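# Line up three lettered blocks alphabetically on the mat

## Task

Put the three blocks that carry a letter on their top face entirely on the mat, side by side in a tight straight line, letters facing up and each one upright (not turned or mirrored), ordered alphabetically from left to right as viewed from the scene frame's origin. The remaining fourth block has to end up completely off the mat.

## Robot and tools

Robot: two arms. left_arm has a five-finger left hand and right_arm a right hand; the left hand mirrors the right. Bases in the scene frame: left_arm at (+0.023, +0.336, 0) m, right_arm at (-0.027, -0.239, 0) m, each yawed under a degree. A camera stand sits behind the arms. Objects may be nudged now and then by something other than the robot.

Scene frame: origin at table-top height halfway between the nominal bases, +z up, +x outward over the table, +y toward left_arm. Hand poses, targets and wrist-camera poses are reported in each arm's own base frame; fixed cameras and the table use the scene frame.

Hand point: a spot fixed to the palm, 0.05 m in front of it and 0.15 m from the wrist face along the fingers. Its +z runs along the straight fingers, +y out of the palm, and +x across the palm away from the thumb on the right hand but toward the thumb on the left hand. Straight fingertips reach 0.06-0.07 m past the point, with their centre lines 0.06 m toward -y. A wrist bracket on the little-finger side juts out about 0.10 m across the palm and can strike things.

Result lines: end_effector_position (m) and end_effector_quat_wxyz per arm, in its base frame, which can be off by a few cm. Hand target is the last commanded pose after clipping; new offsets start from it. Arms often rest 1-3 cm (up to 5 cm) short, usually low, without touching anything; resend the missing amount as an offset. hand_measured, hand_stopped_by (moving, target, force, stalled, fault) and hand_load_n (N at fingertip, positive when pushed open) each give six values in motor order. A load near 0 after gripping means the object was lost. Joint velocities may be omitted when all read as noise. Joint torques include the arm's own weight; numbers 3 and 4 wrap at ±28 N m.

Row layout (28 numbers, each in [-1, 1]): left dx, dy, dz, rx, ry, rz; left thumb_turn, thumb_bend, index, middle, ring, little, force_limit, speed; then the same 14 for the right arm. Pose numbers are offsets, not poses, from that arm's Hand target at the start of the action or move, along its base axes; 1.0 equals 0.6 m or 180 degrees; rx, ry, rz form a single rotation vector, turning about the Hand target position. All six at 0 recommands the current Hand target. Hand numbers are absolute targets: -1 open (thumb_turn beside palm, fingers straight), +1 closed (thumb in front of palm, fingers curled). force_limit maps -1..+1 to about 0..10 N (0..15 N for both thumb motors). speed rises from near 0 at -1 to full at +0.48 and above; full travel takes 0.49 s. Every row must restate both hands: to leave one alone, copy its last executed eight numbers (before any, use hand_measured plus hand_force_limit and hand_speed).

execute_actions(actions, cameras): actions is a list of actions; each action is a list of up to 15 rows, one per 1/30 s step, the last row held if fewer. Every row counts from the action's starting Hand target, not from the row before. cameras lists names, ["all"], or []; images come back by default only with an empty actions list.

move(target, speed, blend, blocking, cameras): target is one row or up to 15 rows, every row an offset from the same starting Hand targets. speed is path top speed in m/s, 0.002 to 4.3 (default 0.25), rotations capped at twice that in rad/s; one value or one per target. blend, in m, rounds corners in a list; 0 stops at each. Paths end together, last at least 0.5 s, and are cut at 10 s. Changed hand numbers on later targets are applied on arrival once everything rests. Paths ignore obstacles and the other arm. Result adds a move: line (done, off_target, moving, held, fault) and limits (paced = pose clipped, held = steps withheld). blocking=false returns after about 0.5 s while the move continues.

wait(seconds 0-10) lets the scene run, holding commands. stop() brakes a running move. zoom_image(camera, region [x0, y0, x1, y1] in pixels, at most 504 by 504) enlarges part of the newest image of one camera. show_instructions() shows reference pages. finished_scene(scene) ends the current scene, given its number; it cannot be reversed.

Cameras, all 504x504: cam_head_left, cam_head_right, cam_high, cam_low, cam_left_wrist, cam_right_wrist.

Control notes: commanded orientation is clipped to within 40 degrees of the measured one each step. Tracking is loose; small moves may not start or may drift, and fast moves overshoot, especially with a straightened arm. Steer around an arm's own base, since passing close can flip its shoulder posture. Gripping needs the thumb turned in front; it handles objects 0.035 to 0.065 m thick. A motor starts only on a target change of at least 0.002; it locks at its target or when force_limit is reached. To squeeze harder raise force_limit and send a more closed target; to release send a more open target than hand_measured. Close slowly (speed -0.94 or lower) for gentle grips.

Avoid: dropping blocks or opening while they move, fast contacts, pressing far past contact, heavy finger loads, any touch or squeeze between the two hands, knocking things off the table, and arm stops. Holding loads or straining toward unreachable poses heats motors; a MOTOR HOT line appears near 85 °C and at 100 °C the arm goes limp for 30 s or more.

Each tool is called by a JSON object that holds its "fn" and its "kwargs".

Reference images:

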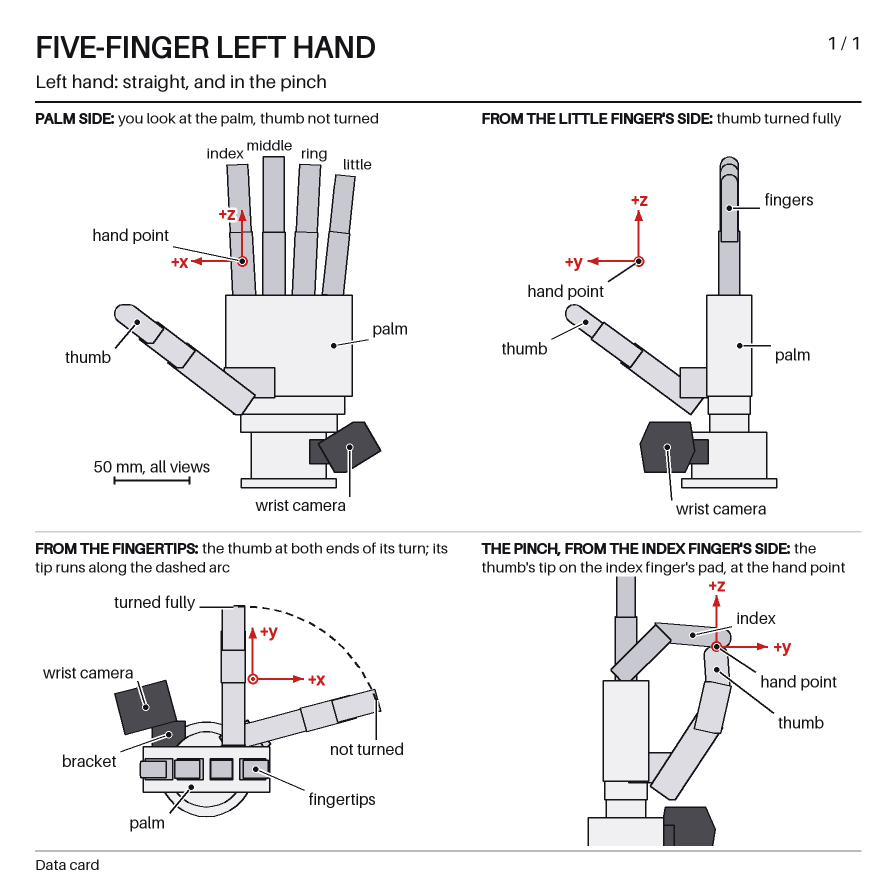

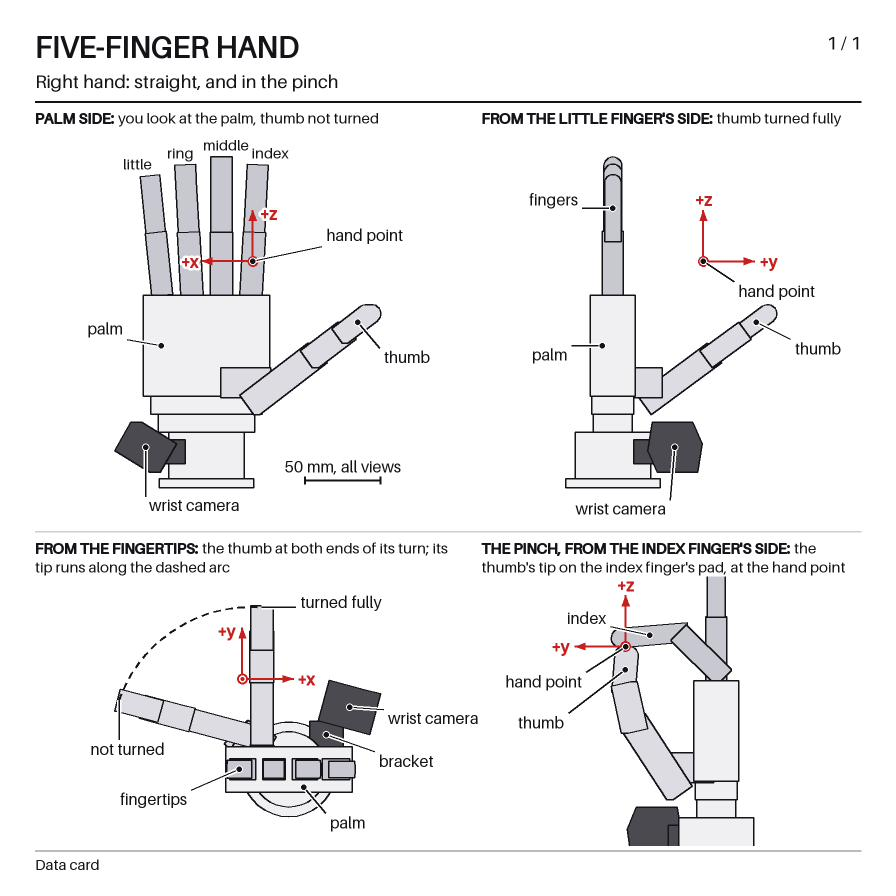

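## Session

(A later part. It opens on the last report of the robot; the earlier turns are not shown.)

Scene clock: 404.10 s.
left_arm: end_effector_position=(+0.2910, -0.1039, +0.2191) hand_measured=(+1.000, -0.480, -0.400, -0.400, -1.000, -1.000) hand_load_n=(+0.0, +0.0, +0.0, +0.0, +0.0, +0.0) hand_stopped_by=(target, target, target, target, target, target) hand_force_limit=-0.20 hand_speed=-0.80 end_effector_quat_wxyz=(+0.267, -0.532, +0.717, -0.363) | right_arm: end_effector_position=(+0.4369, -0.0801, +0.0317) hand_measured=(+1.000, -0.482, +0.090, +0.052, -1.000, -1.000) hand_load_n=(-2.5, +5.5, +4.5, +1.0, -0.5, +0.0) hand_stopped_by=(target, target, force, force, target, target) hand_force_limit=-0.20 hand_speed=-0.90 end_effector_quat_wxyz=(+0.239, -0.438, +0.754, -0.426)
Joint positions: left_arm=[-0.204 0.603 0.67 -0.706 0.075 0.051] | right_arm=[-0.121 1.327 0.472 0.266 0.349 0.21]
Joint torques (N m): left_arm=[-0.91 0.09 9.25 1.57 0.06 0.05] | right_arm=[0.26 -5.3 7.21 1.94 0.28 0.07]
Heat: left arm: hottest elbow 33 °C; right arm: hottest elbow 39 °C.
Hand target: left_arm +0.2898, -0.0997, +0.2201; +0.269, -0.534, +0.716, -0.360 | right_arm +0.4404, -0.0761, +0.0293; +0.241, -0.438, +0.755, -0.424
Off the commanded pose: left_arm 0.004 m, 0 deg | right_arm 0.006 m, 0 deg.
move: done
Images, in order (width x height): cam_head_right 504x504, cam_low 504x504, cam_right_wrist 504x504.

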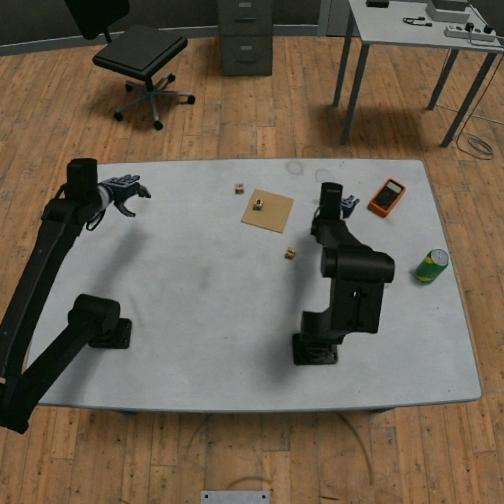

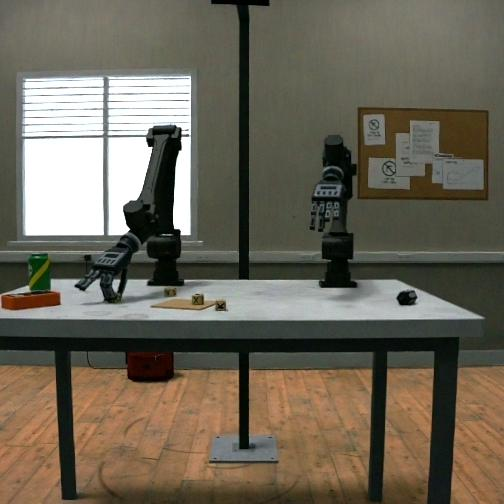

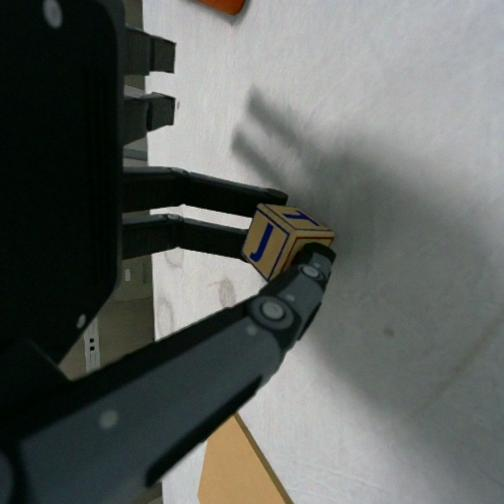

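{"fn": "execute_actions", "kwargs": {"actions": [], "cameras": ["cam_head_left","cam_high","cam_head_right"]}}

{"fn": "zoom_image", "kwargs": {"camera": "cam_head_left", "region": [230, 180, 290, 240]}}

{"fn": "zoom_image", "kwargs": {"camera": "cam_high", "region": [200, 200, 300, 300]}}

{"fn": "zoom_image", "kwargs": {"camera": "cam_head_right", "region": [245, 190, 275, 220]}}

Scene clock: 407.90 s.
left_arm: end_effector_position=(+0.2910, -0.1039, +0.2191) hand_measured=(+1.000, -0.480, -0.400, -0.400, -1.000, -1.000) hand_load_n=(+0.0, +0.0, +0.0, +0.0, +0.0, +0.0) hand_stopped_by=(target, target, target, target, target, target) hand_force_limit=-0.20 hand_speed=-0.80 end_effector_quat_wxyz=(+0.267, -0.532, +0.717, -0.363) | right_arm: end_effector_position=(+0.4369, -0.0801, +0.0317) hand_measured=(+1.000, -0.482, +0.090, +0.052, -1.000, -1.000) hand_load_n=(-2.0, +5.5, +4.5, +1.0, +0.0, +0.0) hand_stopped_by=(target, target, force, force, target, target) hand_force_limit=-0.20 hand_speed=-0.90 end_effector_quat_wxyz=(+0.239, -0.438, +0.754, -0.426)
Joint positions: left_arm=[-0.204 0.603 0.67 -0.706 0.075 0.051] | right_arm=[-0.121 1.327 0.472 0.266 0.349 0.21]
Joint velocities: within noise
Joint torques (N m): left_arm=[-0.97 0.03 9.25 1.57 0.06 0.04] | right_arm=[0.21 -5.19 7.19 1.91 0.26 0.07]
Heat: left arm: hottest elbow 33 °C; right arm: hottest elbow 39 °C.
Hand target: left_arm +0.2898, -0.0997, +0.2201; +0.269, -0.534, +0.716, -0.360 | right_arm +0.4404, -0.0761, +0.0293; +0.241, -0.438, +0.755, -0.424
Off the commanded pose: left_arm 0.004 m, 0 deg | right_arm 0.006 m, 0 deg.
Images, in order (width x height): cam_head_left 504x504, cam_head_right 504x504, cam_high 504x504.

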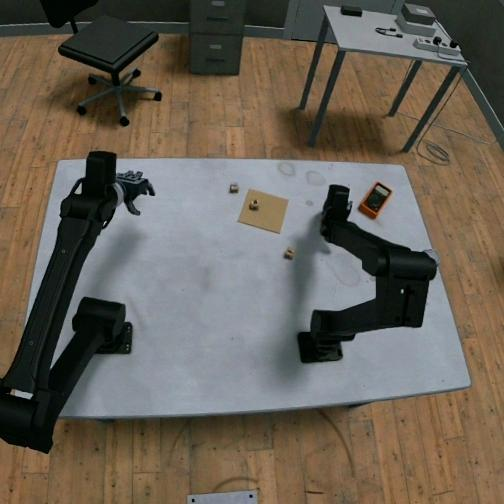

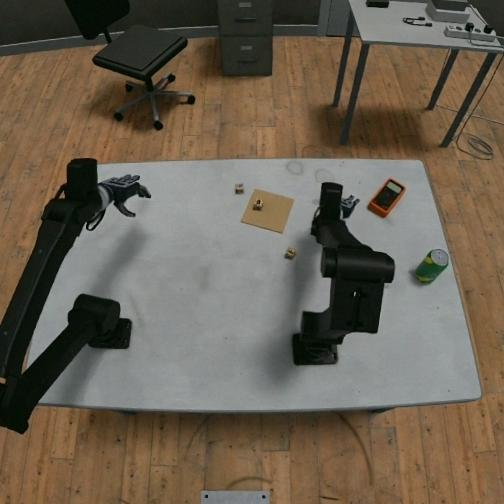

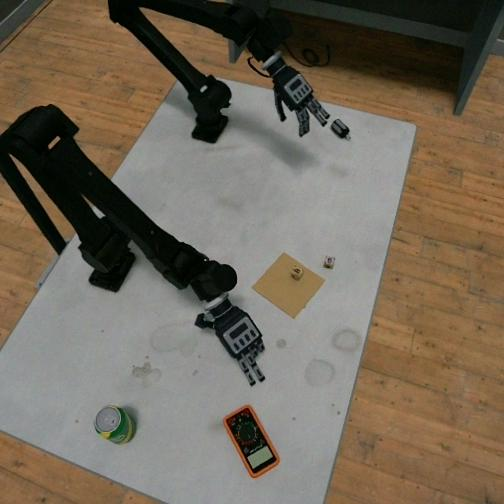

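Scaled by 8.400 from the camera's 504x504 image, which has a finer 720x720 frame.

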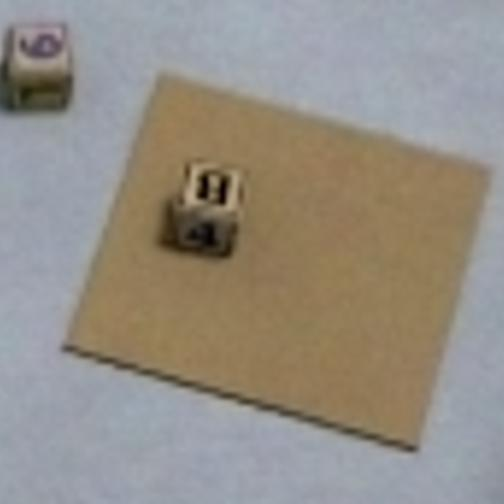

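Scaled by 5.040 from the camera's 504x504 image, which has a finer 720x720 frame.

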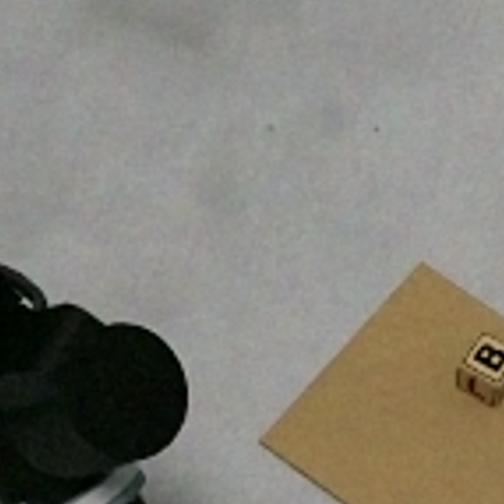

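Scaled by 16.800 from the camera's 504x504 image, which has a finer 720x720 frame.

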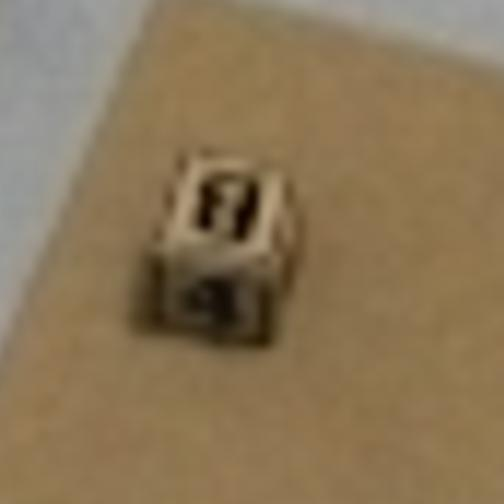

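{"fn": "zoom_image", "kwargs": {"camera": "cam_high", "region": [280, 255, 310, 285]}}

{"fn": "zoom_image", "kwargs": {"camera": "cam_head_left", "region": [240, 192, 270, 222]}}

Scaled by 16.800 from the camera's 504x504 image, which has a finer 720x720 frame.

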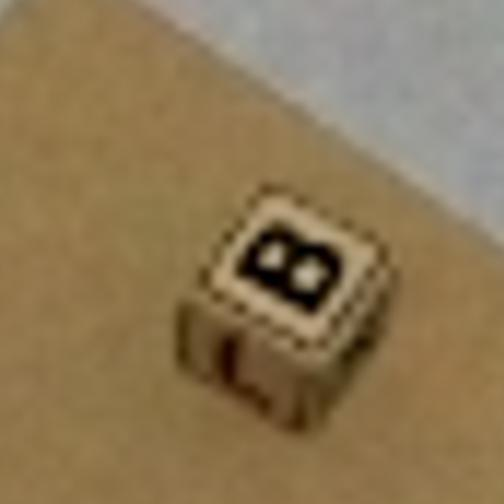

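Scaled by 16.800 from the camera's 504x504 image, which has a finer 720x720 frame.

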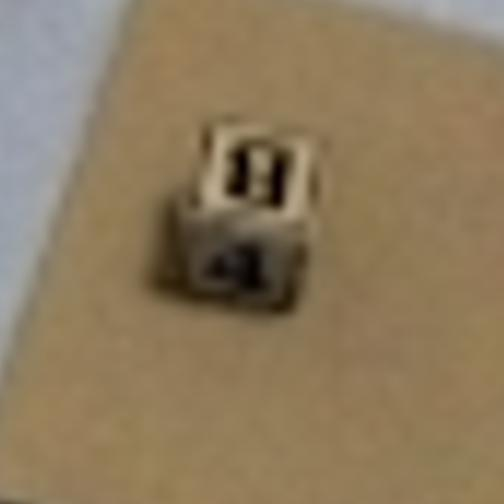

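{"fn": "move", "kwargs": {"target": [[0,0,0,0,0,0,1,-0.48,-0.4,-0.4,-1,-1,-0.2,-0.8,0.05,0.0,0.133,0,0,0,1,-0.48,0.8,0.8,-1,-1,-0.2,-0.9],[0.167,-0.533,-0.13,0,0,0,1,-0.48,-0.4,-0.4,-1,-1,-0.2,-0.8,-0.117,-0.04,0.118,0,0,0.3056,1,-0.48,0.8,0.8,-1,-1,-0.2,-0.9]], "speed": [0.12,0.2], "blend": [0.02,0], "cameras": ["cam_head_right","cam_low","cam_right_wrist","cam_left_wrist"]}}

Scene clock: 426.87 s.
left_arm: end_effector_position=(+0.3777, -0.3971, +0.1248) hand_measured=(+1.000, -0.480, -0.400, -0.400, -1.000, -1.000) hand_load_n=(+0.0, +0.0, +0.0, +0.0, +0.0, +0.0) hand_stopped_by=(target, target, target, target, target, target) hand_force_limit=-0.20 hand_speed=-0.80 end_effector_quat_wxyz=(+0.269, -0.535, +0.726, -0.338) | right_arm: end_effector_position=(+0.3572, -0.0870, +0.0879) hand_measured=(+1.000, -0.482, +0.090, +0.052, -1.000, -1.000) hand_load_n=(-2.0, +6.0, +4.5, +1.5, +0.0, +0.0) hand_stopped_by=(target, target, force, force, target, target) hand_force_limit=-0.20 hand_speed=-0.90 end_effector_quat_wxyz=(-0.411, +0.737, -0.473, +0.253)
Joint positions: left_arm=[-0.888 1.447 0.992 -0.326 -0.474 -0.386] | right_arm=[-0.601 1.174 0.605 -0.334 -0.823 -0.73]
Joint torques (N m): left_arm=[-2.55 -9.88 11.82 2.58 -0.42 -0.11] | right_arm=[-1.08 -4.19 11.34 0.99 -0.72 -0.12]
Heat: left arm: hottest elbow 34 °C; right arm: hottest elbow 38 °C.
Hand target: left_arm +0.3901, -0.4195, +0.1421; +0.269, -0.534, +0.716, -0.360 | right_arm +0.3701, -0.1000, +0.1000; -0.410, +0.737, -0.467, +0.265
Off the commanded pose: left_arm 0.031 m, 3 deg | right_arm 0.022 m, 2 deg.
move: off_target (left_arm, right_arm)
Images, in order (width x height): cam_head_right 504x504, cam_low 504x504, cam_left_wrist 504x504, cam_right_wrist 504x504.

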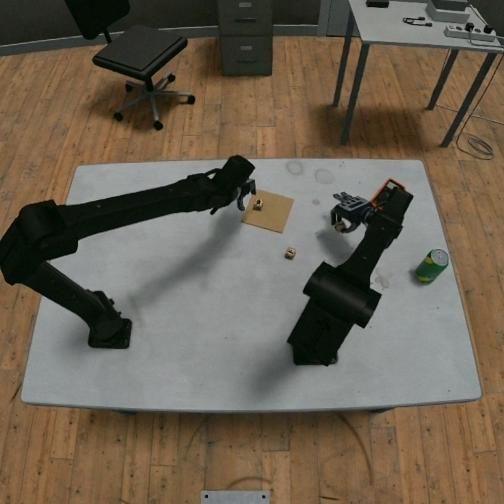

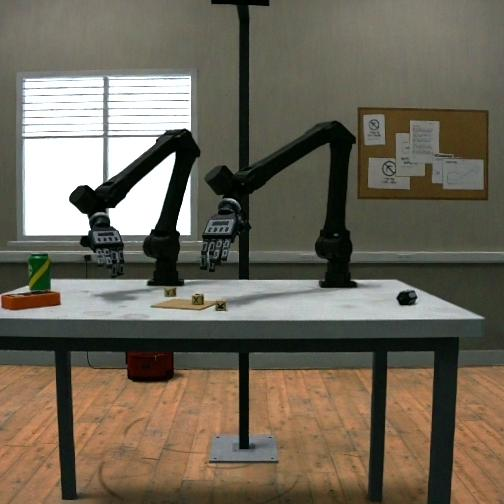

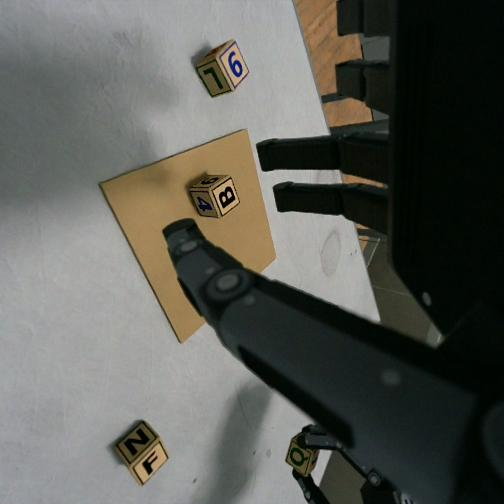

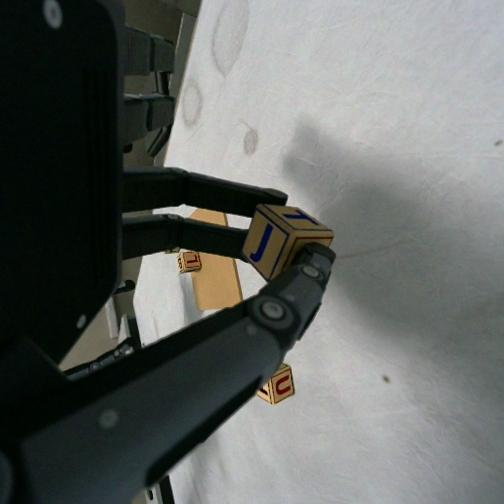

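{"fn": "zoom_image", "kwargs": {"camera": "cam_left_wrist", "region": [170, 130, 290, 250]}}

{"fn": "zoom_image", "kwargs": {"camera": "cam_right_wrist", "region": [120, 130, 370, 380]}}

{"fn": "zoom_image", "kwargs": {"camera": "cam_head_right", "region": [250, 170, 350, 270]}}

Scaled by 4.200 from the camera's 504x504 image, which has a finer 720x720 frame.

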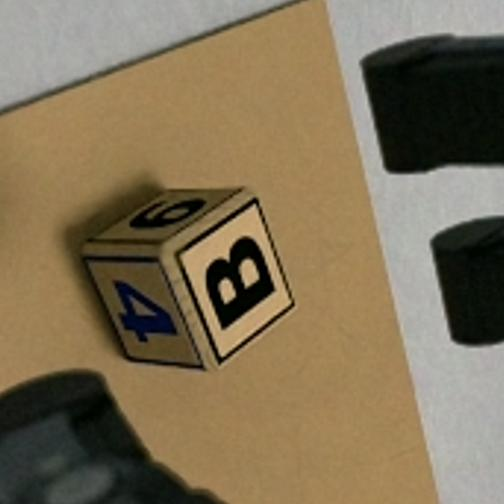

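Scaled by 2.016 from the camera's 504x504 image, which has a finer 720x720 frame.

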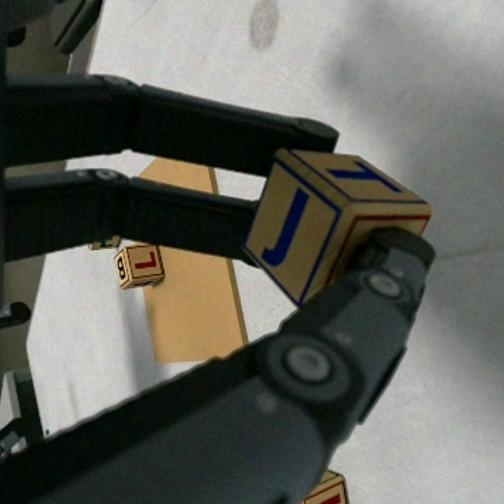

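Scaled by 5.040 from the camera's 504x504 image, which has a finer 720x720 frame.

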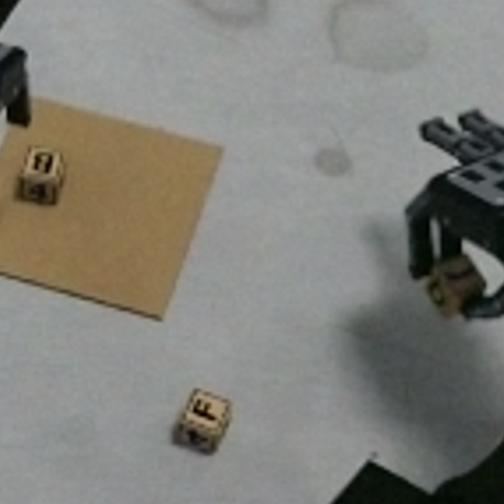

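{"fn": "zoom_image", "kwargs": {"camera": "cam_left_wrist", "region": [205, 170, 245, 220]}}

Scaled by 10.080 from the camera's 504x504 image, which has a finer 720x720 frame.

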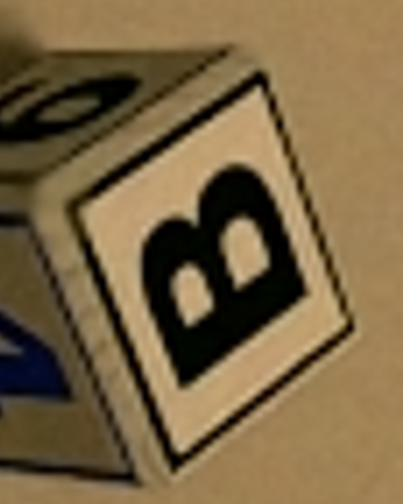

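{"fn": "zoom_image", "kwargs": {"camera": "cam_left_wrist", "region": [100, 410, 180, 490]}}

{"fn": "zoom_image", "kwargs": {"camera": "cam_right_wrist", "region": [240, 340, 320, 420]}}

{"fn": "zoom_image", "kwargs": {"camera": "cam_head_right", "region": [280, 240, 300, 260]}}

Scaled by 6.300 from the camera's 504x504 image, which has a finer 720x720 frame.

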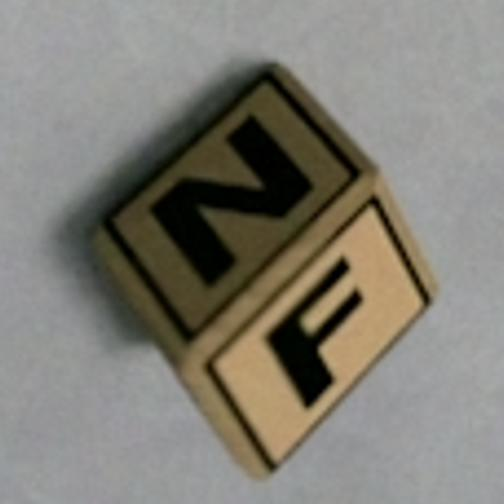

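Scaled by 6.300 from the camera's 504x504 image, which has a finer 720x720 frame.

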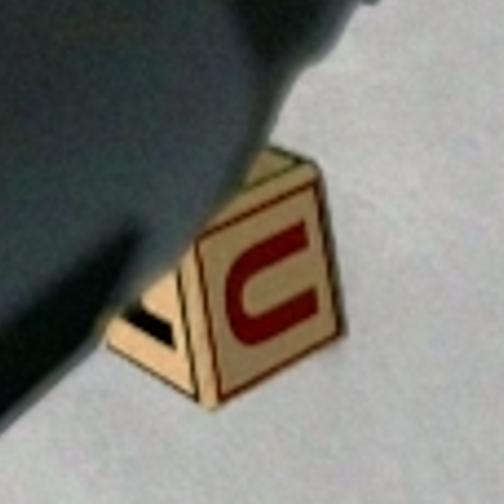

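Scaled by 25.200 from the camera's 504x504 image, which has a finer 720x720 frame.

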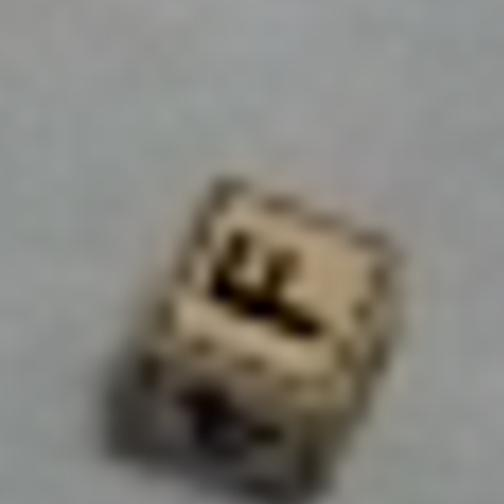

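{"fn": "move", "kwargs": {"target": [[0.06,-0.02,-0.02,0,0,-0.496,1,-0.48,-0.4,-0.4,-1,-1,-0.2,-0.8,0,0,-0.08,0,0,0,1,-0.48,0.8,0.8,-1,-1,-0.2,-0.9],[0.06,-0.02,-0.03,0,0,-0.496,1,-0.48,-0.4,-0.4,-1,-1,-0.2,-0.8,0,0,-0.12,0,0,0,1,-0.48,0.8,0.8,-1,-1,-0.2,-0.9]], "speed": [0.3,0.06], "cameras": ["cam_head_right","cam_low","cam_right_wrist","cam_left_wrist"]}}

{"fn": "zoom_image", "kwargs": {"camera": "cam_low", "region": [60, 210, 260, 330]}}

Scene clock: 462.97 s.
left_arm: end_effector_position=(+0.4088, -0.4264, +0.1222) hand_measured=(+1.000, -0.480, -0.400, -0.400, -1.000, -1.000) hand_load_n=(+0.0, +0.0, +0.0, +0.0, +0.0, +0.0) hand_stopped_by=(target, target, target, target, target, target) hand_force_limit=-0.20 hand_speed=-0.80 end_effector_quat_wxyz=(-0.072, +0.120, +0.887, -0.440) | right_arm: end_effector_position=(+0.3696, -0.0957, +0.0325) hand_measured=(+1.000, -0.482, +0.090, +0.052, -1.000, -1.000) hand_load_n=(-2.5, +5.5, +4.5, +1.5, +0.0, +0.0) hand_stopped_by=(target, target, force, force, target, target) hand_force_limit=-0.20 hand_speed=-0.90 end_effector_quat_wxyz=(-0.410, +0.738, -0.468, +0.262)
Joint positions: left_arm=[-0.595 1.831 1.502 -0.869 0.868 1.071] | right_arm=[-0.601 1.342 0.552 -0.094 -0.823 -0.733]
Joint torques (N m): left_arm=[-0.91 -15.85 11.02 1.21 0.6 0.04] | right_arm=[-1.14 -5.42 6.74 1.81 -0.72 -0.1]
Heat: left arm: hottest elbow 35 °C; right arm: hottest elbow 42 °C.
Hand target: left_arm +0.4261, -0.4315, +0.1243; -0.062, +0.123, +0.885, -0.445 | right_arm +0.3702, -0.1001, +0.0282; -0.409, +0.737, -0.467, +0.265
Off the commanded pose: left_arm 0.018 m, 1 deg | right_arm 0.006 m, 0 deg.
move: off_target (left_arm)
Images, in order (width x height): cam_head_right 504x504, cam_low 504x504, cam_left_wrist 504x504, cam_right_wrist 504x504.

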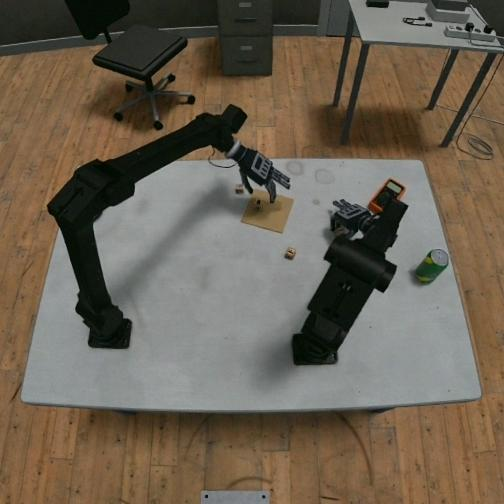

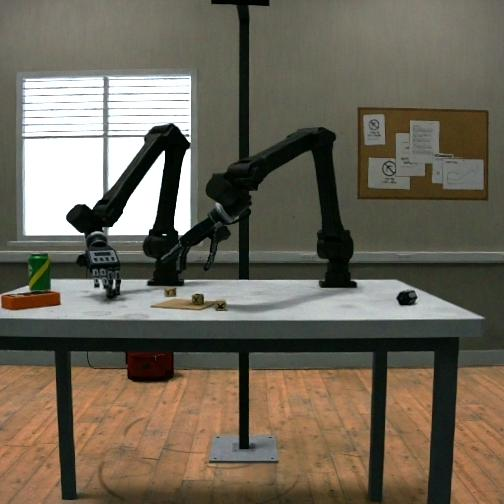

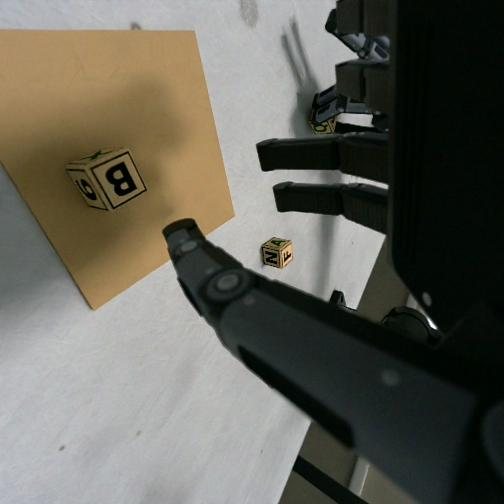

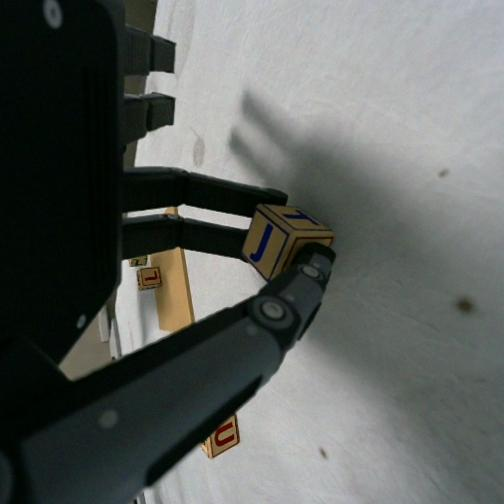

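Scaled by 2.520 from the camera's 504x504 image, which has a finer 720x720 frame.

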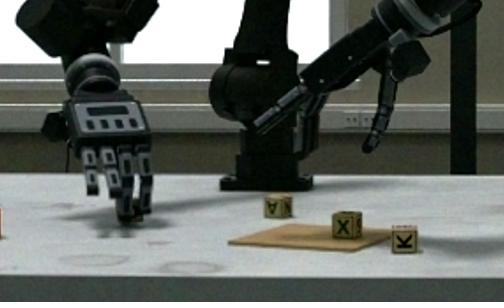

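{"fn": "move", "kwargs": {"target": [[0.0098,-0.0042,-0.074,0,0,0,1,-0.48,-0.4,-0.4,-1,-1,-0.2,-0.8,0,0,-0.006,0,0,0,1,-0.48,0.8,0.8,-1,-1,-0.2,-0.9],[0.0098,-0.0042,-0.074,0,0,0,1,-0.48,-0.4,-0.4,-1,-1,-0.2,-0.8,0,0,-0.002,0,0,0,1,-0.48,0.0,0.0,-1,-1,-0.2,-0.93]], "speed": [0.12,0.06], "cameras": ["cam_head_right","cam_low","cam_right_wrist","cam_left_wrist"]}}

{"fn": "zoom_image", "kwargs": {"camera": "cam_low", "region": [60, 210, 260, 330]}}

Scene clock: 477.63 s.
left_arm: end_effector_position=(+0.4230, -0.4360, +0.0895) hand_measured=(+1.000, -0.480, -0.400, -0.400, -1.000, -1.000) hand_load_n=(+0.0, +0.0, +0.0, +0.0, -0.5, +0.0) hand_stopped_by=(target, target, target, target, target, target) hand_force_limit=-0.20 hand_speed=-0.80 end_effector_quat_wxyz=(-0.064, +0.125, +0.885, -0.444) | right_arm: end_effector_position=(+0.3703, -0.0962, +0.0299) hand_measured=(+1.000, -0.480, +0.000, +0.000, -1.000, -1.000) hand_load_n=(+0.0, +0.0, +0.0, +0.0, -0.5, +0.0) hand_stopped_by=(target, target, target, target, target, target) hand_force_limit=-0.20 hand_speed=-0.93 end_effector_quat_wxyz=(-0.411, +0.738, -0.467, +0.263)
Joint positions: left_arm=[-0.595 1.894 1.502 -0.79 0.869 1.075] | right_arm=[-0.601 1.351 0.549 -0.079 -0.823 -0.733]
Joint torques (N m): left_arm=[-1.03 -17.03 8.12 1.81 0.59 0.04] | right_arm=[-1.2 -5.71 6.72 1.58 -0.7 -0.09]
Heat: left arm: hottest elbow 35 °C; right arm: hottest elbow 40 °C.
Hand target: left_arm +0.4320, -0.4340, +0.0797; -0.062, +0.123, +0.885, -0.445 | right_arm +0.3701, -0.1000, +0.0269; -0.410, +0.737, -0.467, +0.265
Off the commanded pose: left_arm 0.013 m, 0 deg | right_arm 0.005 m, 0 deg.
move: off_target (left_arm)
Images, in order (width x height): cam_head_right 504x504, cam_low 504x504, cam_left_wrist 504x504, cam_right_wrist 504x504.

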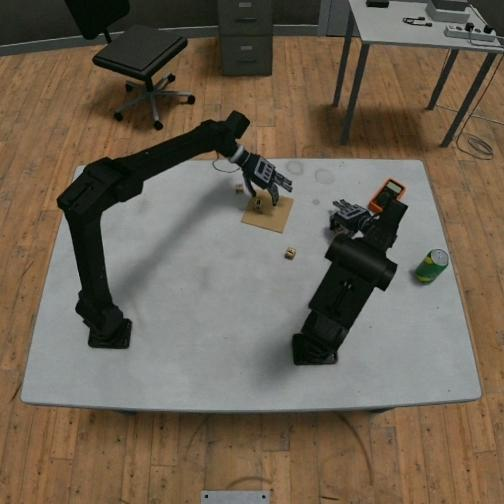

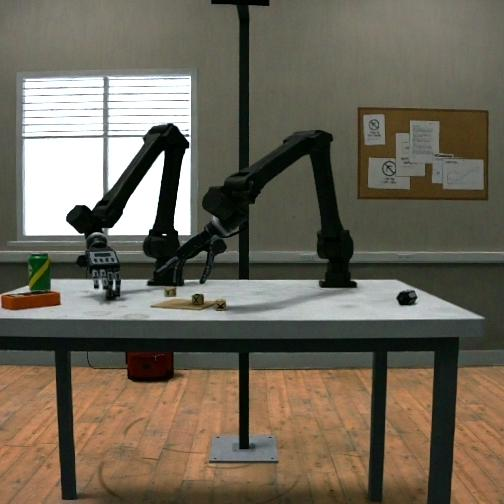

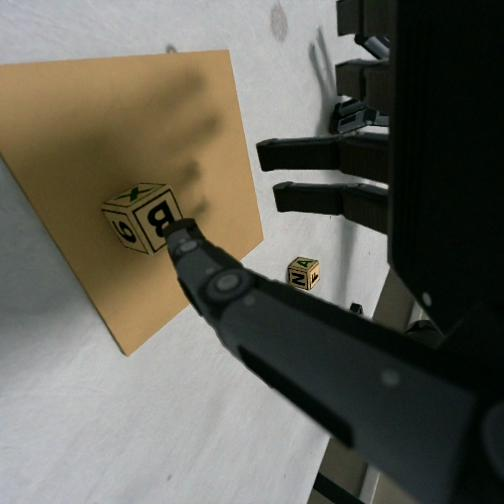

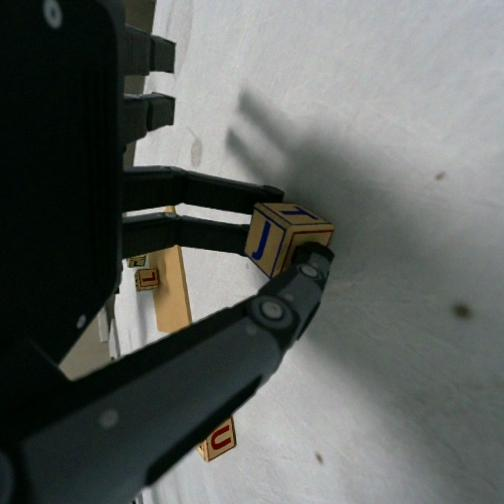

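Scaled by 2.520 from the camera's 504x504 image, which has a finer 720x720 frame.

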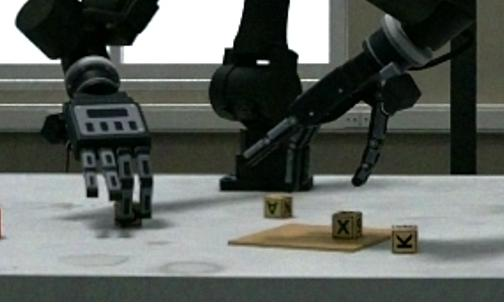

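{"fn": "move", "kwargs": {"target": [[-0.01,0.0067,-0.046,0,0,0,1,-0.48,-0.4,-0.4,-1,-1,-0.2,-0.8,0,0,0,0,0,0,1,-0.48,-0.4,-0.4,-1,-1,-0.2,-0.8],[-0.01,0.0067,-0.046,0,0,0,1,-0.48,-0.4,-0.4,-1,-1,-0.2,-0.8,0.04,0.02,0.13,0,0,0,1,-0.48,-0.4,-0.4,-1,-1,-0.2,-0.8],[-0.01,0.0067,-0.046,0,0,0,1,-0.48,-0.4,-0.4,-1,-1,-0.2,-0.8,-0.125,0.265,0.13,0,0,0.222,1,-0.48,-0.4,-0.4,-1,-1,-0.2,-0.8]], "speed": [0.06,0.15,0.25], "blend": [0,0.02,0], "cameras": ["cam_head_right","cam_low","cam_right_wrist","cam_left_wrist"]}}

{"fn": "zoom_image", "kwargs": {"camera": "cam_left_wrist", "region": [80, 130, 280, 330]}}

Scene clock: 494.00 s.
left_arm: end_effector_position=(+0.4212, -0.4348, +0.0680) hand_measured=(+1.000, -0.480, -0.400, -0.400, -1.000, -1.000) hand_load_n=(+0.0, +0.0, +0.0, +0.0, +0.0, +0.0) hand_stopped_by=(target, target, target, target, target, target) hand_force_limit=-0.20 hand_speed=-0.80 end_effector_quat_wxyz=(-0.059, +0.128, +0.883, -0.447) | right_arm: end_effector_position=(+0.2903, +0.0573, +0.0972) hand_measured=(+1.000, -0.480, -0.400, -0.400, -1.000, -1.000) hand_load_n=(+0.0, +0.0, +0.0, +0.0, +0.0, +0.0) hand_stopped_by=(target, target, target, target, target, target) hand_force_limit=-0.20 hand_speed=-0.80 end_effector_quat_wxyz=(-0.474, +0.851, -0.200, +0.103)
Joint positions: left_arm=[-0.595 1.905 1.455 -0.718 0.87 1.075] | right_arm=[-0.284 1.116 0.63 -0.833 -0.993 -1.255]
Joint torques (N m): left_arm=[-1.03 -16.73 7.05 1.84 0.58 0.04] | right_arm=[0.26 -4.72 9.1 0.46 -0.91 -0.05]
Heat: left arm: hottest elbow 34 °C; right arm: hottest elbow 40 °C.
Hand target: left_arm +0.4259, -0.4300, +0.0522; -0.062, +0.123, +0.885, -0.445 | right_arm +0.2952, +0.0589, +0.1048; -0.475, +0.853, -0.187, +0.109
Off the commanded pose: left_arm 0.017 m, 1 deg | right_arm 0.009 m, 2 deg.
move: off_target (left_arm)
Images, in order (width x height): cam_head_right 504x504, cam_low 504x504, cam_left_wrist 504x504, cam_right_wrist 504x504.

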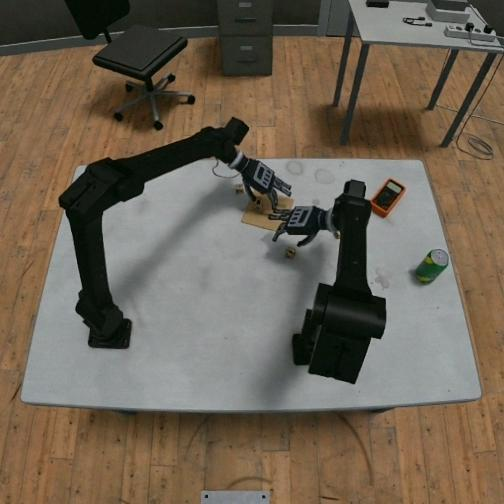

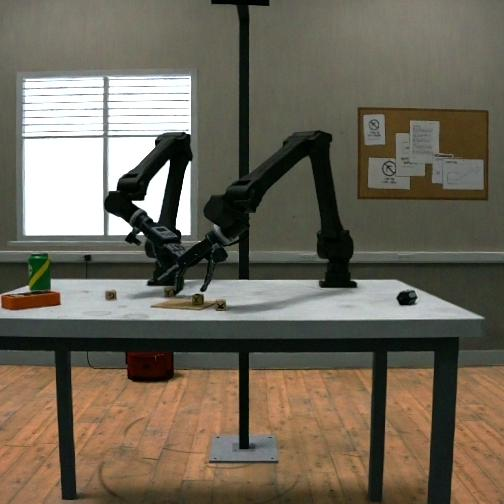

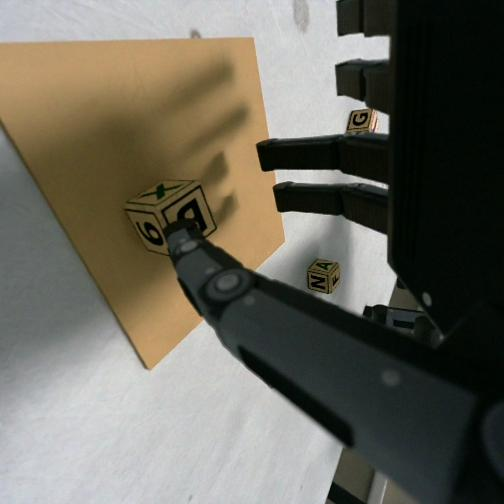

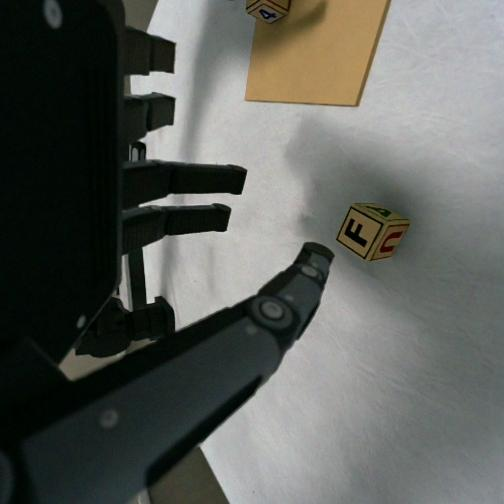

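Scaled by 2.520 from the camera's 504x504 image, which has a finer 720x720 frame.

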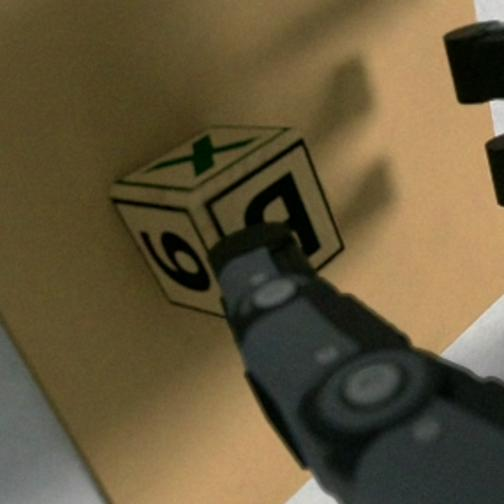

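{"fn": "move", "kwargs": {"target": [-0.0007,0,-0.032,0,0,0,1,-0.48,-0.4,-0.4,-1,-1,-0.2,-0.8,-0.0045,0,-0.128,0,0,0,1,-0.48,-0.4,-0.4,-1,-1,-0.2,-0.8], "speed": 0.08, "cameras": ["cam_head_right","cam_low","cam_right_wrist","cam_left_wrist"]}}

{"fn": "zoom_image", "kwargs": {"camera": "cam_left_wrist", "region": [80, 130, 280, 330]}}

{"fn": "zoom_image", "kwargs": {"camera": "cam_right_wrist", "region": [150, 130, 350, 330]}}

{"fn": "zoom_image", "kwargs": {"camera": "cam_low", "region": [120, 240, 260, 330]}}

Scene clock: 506.80 s.
left_arm: end_effector_position=(+0.4219, -0.4349, +0.0499) hand_measured=(+1.000, -0.480, -0.400, -0.400, -1.000, -1.000) hand_load_n=(+0.0, +0.0, +0.0, +0.0, +0.0, +0.0) hand_stopped_by=(target, target, target, target, target, target) hand_force_limit=-0.20 hand_speed=-0.80 end_effector_quat_wxyz=(-0.058, +0.128, +0.883, -0.448) | right_arm: end_effector_position=(+0.2917, +0.0567, +0.0319) hand_measured=(+1.000, -0.480, -0.400, -0.400, -1.000, -1.000) hand_load_n=(+0.0, +0.0, +0.0, +0.0, -0.5, +0.0) hand_stopped_by=(target, target, target, target, target, target) hand_force_limit=-0.20 hand_speed=-0.80 end_effector_quat_wxyz=(-0.474, +0.852, -0.192, +0.111)
Joint positions: left_arm=[-0.594 1.926 1.435 -0.674 0.871 1.075] | right_arm=[-0.284 1.252 0.523 -0.577 -0.994 -1.267]
Joint torques (N m): left_arm=[-1.38 -16.67 6.95 1.84 0.53 0.03] | right_arm=[-0.03 -3.78 6.48 1.29 -0.9 -0.06]
Heat: left arm: hottest elbow 34 °C; right arm: hottest elbow 39 °C.
Hand target: left_arm +0.4255, -0.4300, +0.0329; -0.062, +0.123, +0.885, -0.445 | right_arm +0.2924, +0.0589, +0.0280; -0.475, +0.853, -0.187, +0.109
Off the commanded pose: left_arm 0.018 m, 1 deg | right_arm 0.004 m, 1 deg.
move: off_target (left_arm)
Images, in order (width x height): cam_head_right 504x504, cam_low 504x504, cam_left_wrist 504x504, cam_right_wrist 504x504.

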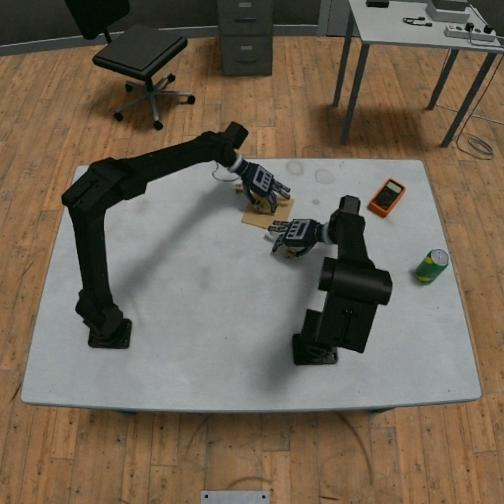

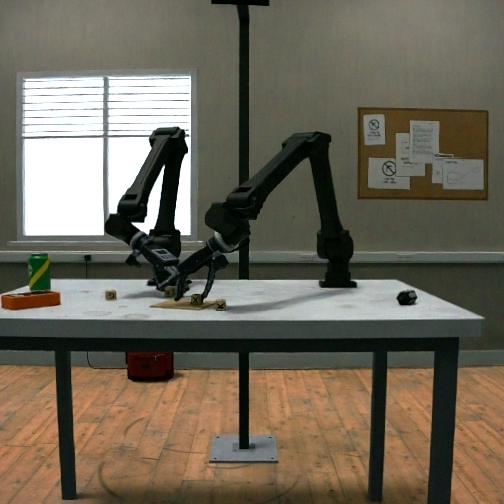

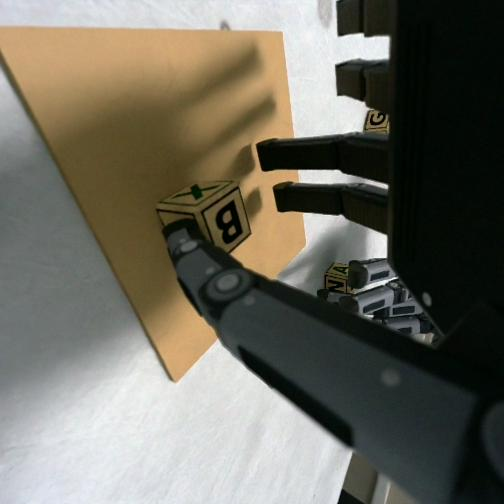

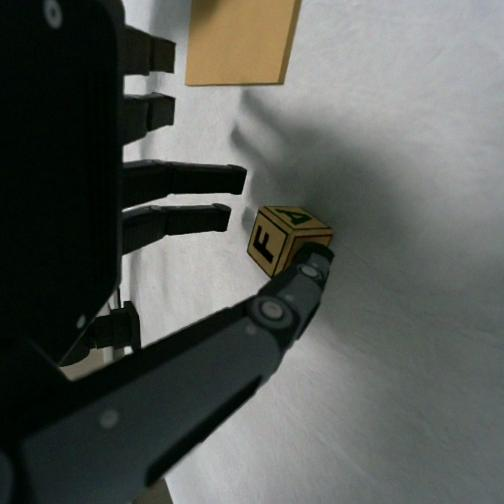

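Scaled by 2.520 from the camera's 504x504 image, which has a finer 720x720 frame.

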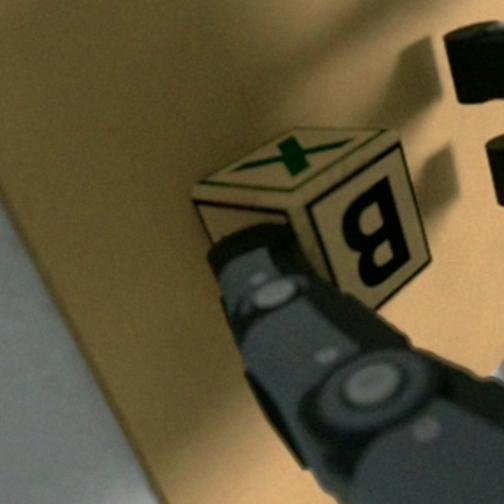

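Scaled by 2.520 from the camera's 504x504 image, which has a finer 720x720 frame.

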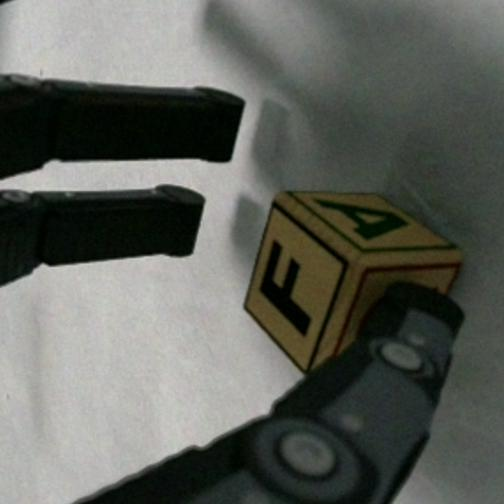

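Scaled by 3.600 from the camera's 504x504 image, which has a finer 720x720 frame.

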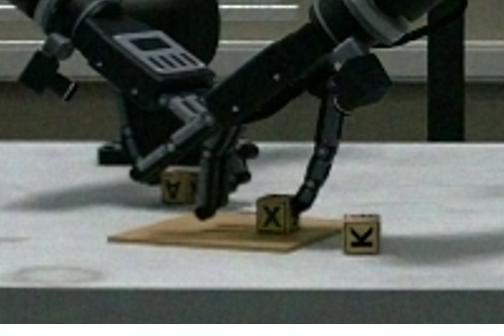

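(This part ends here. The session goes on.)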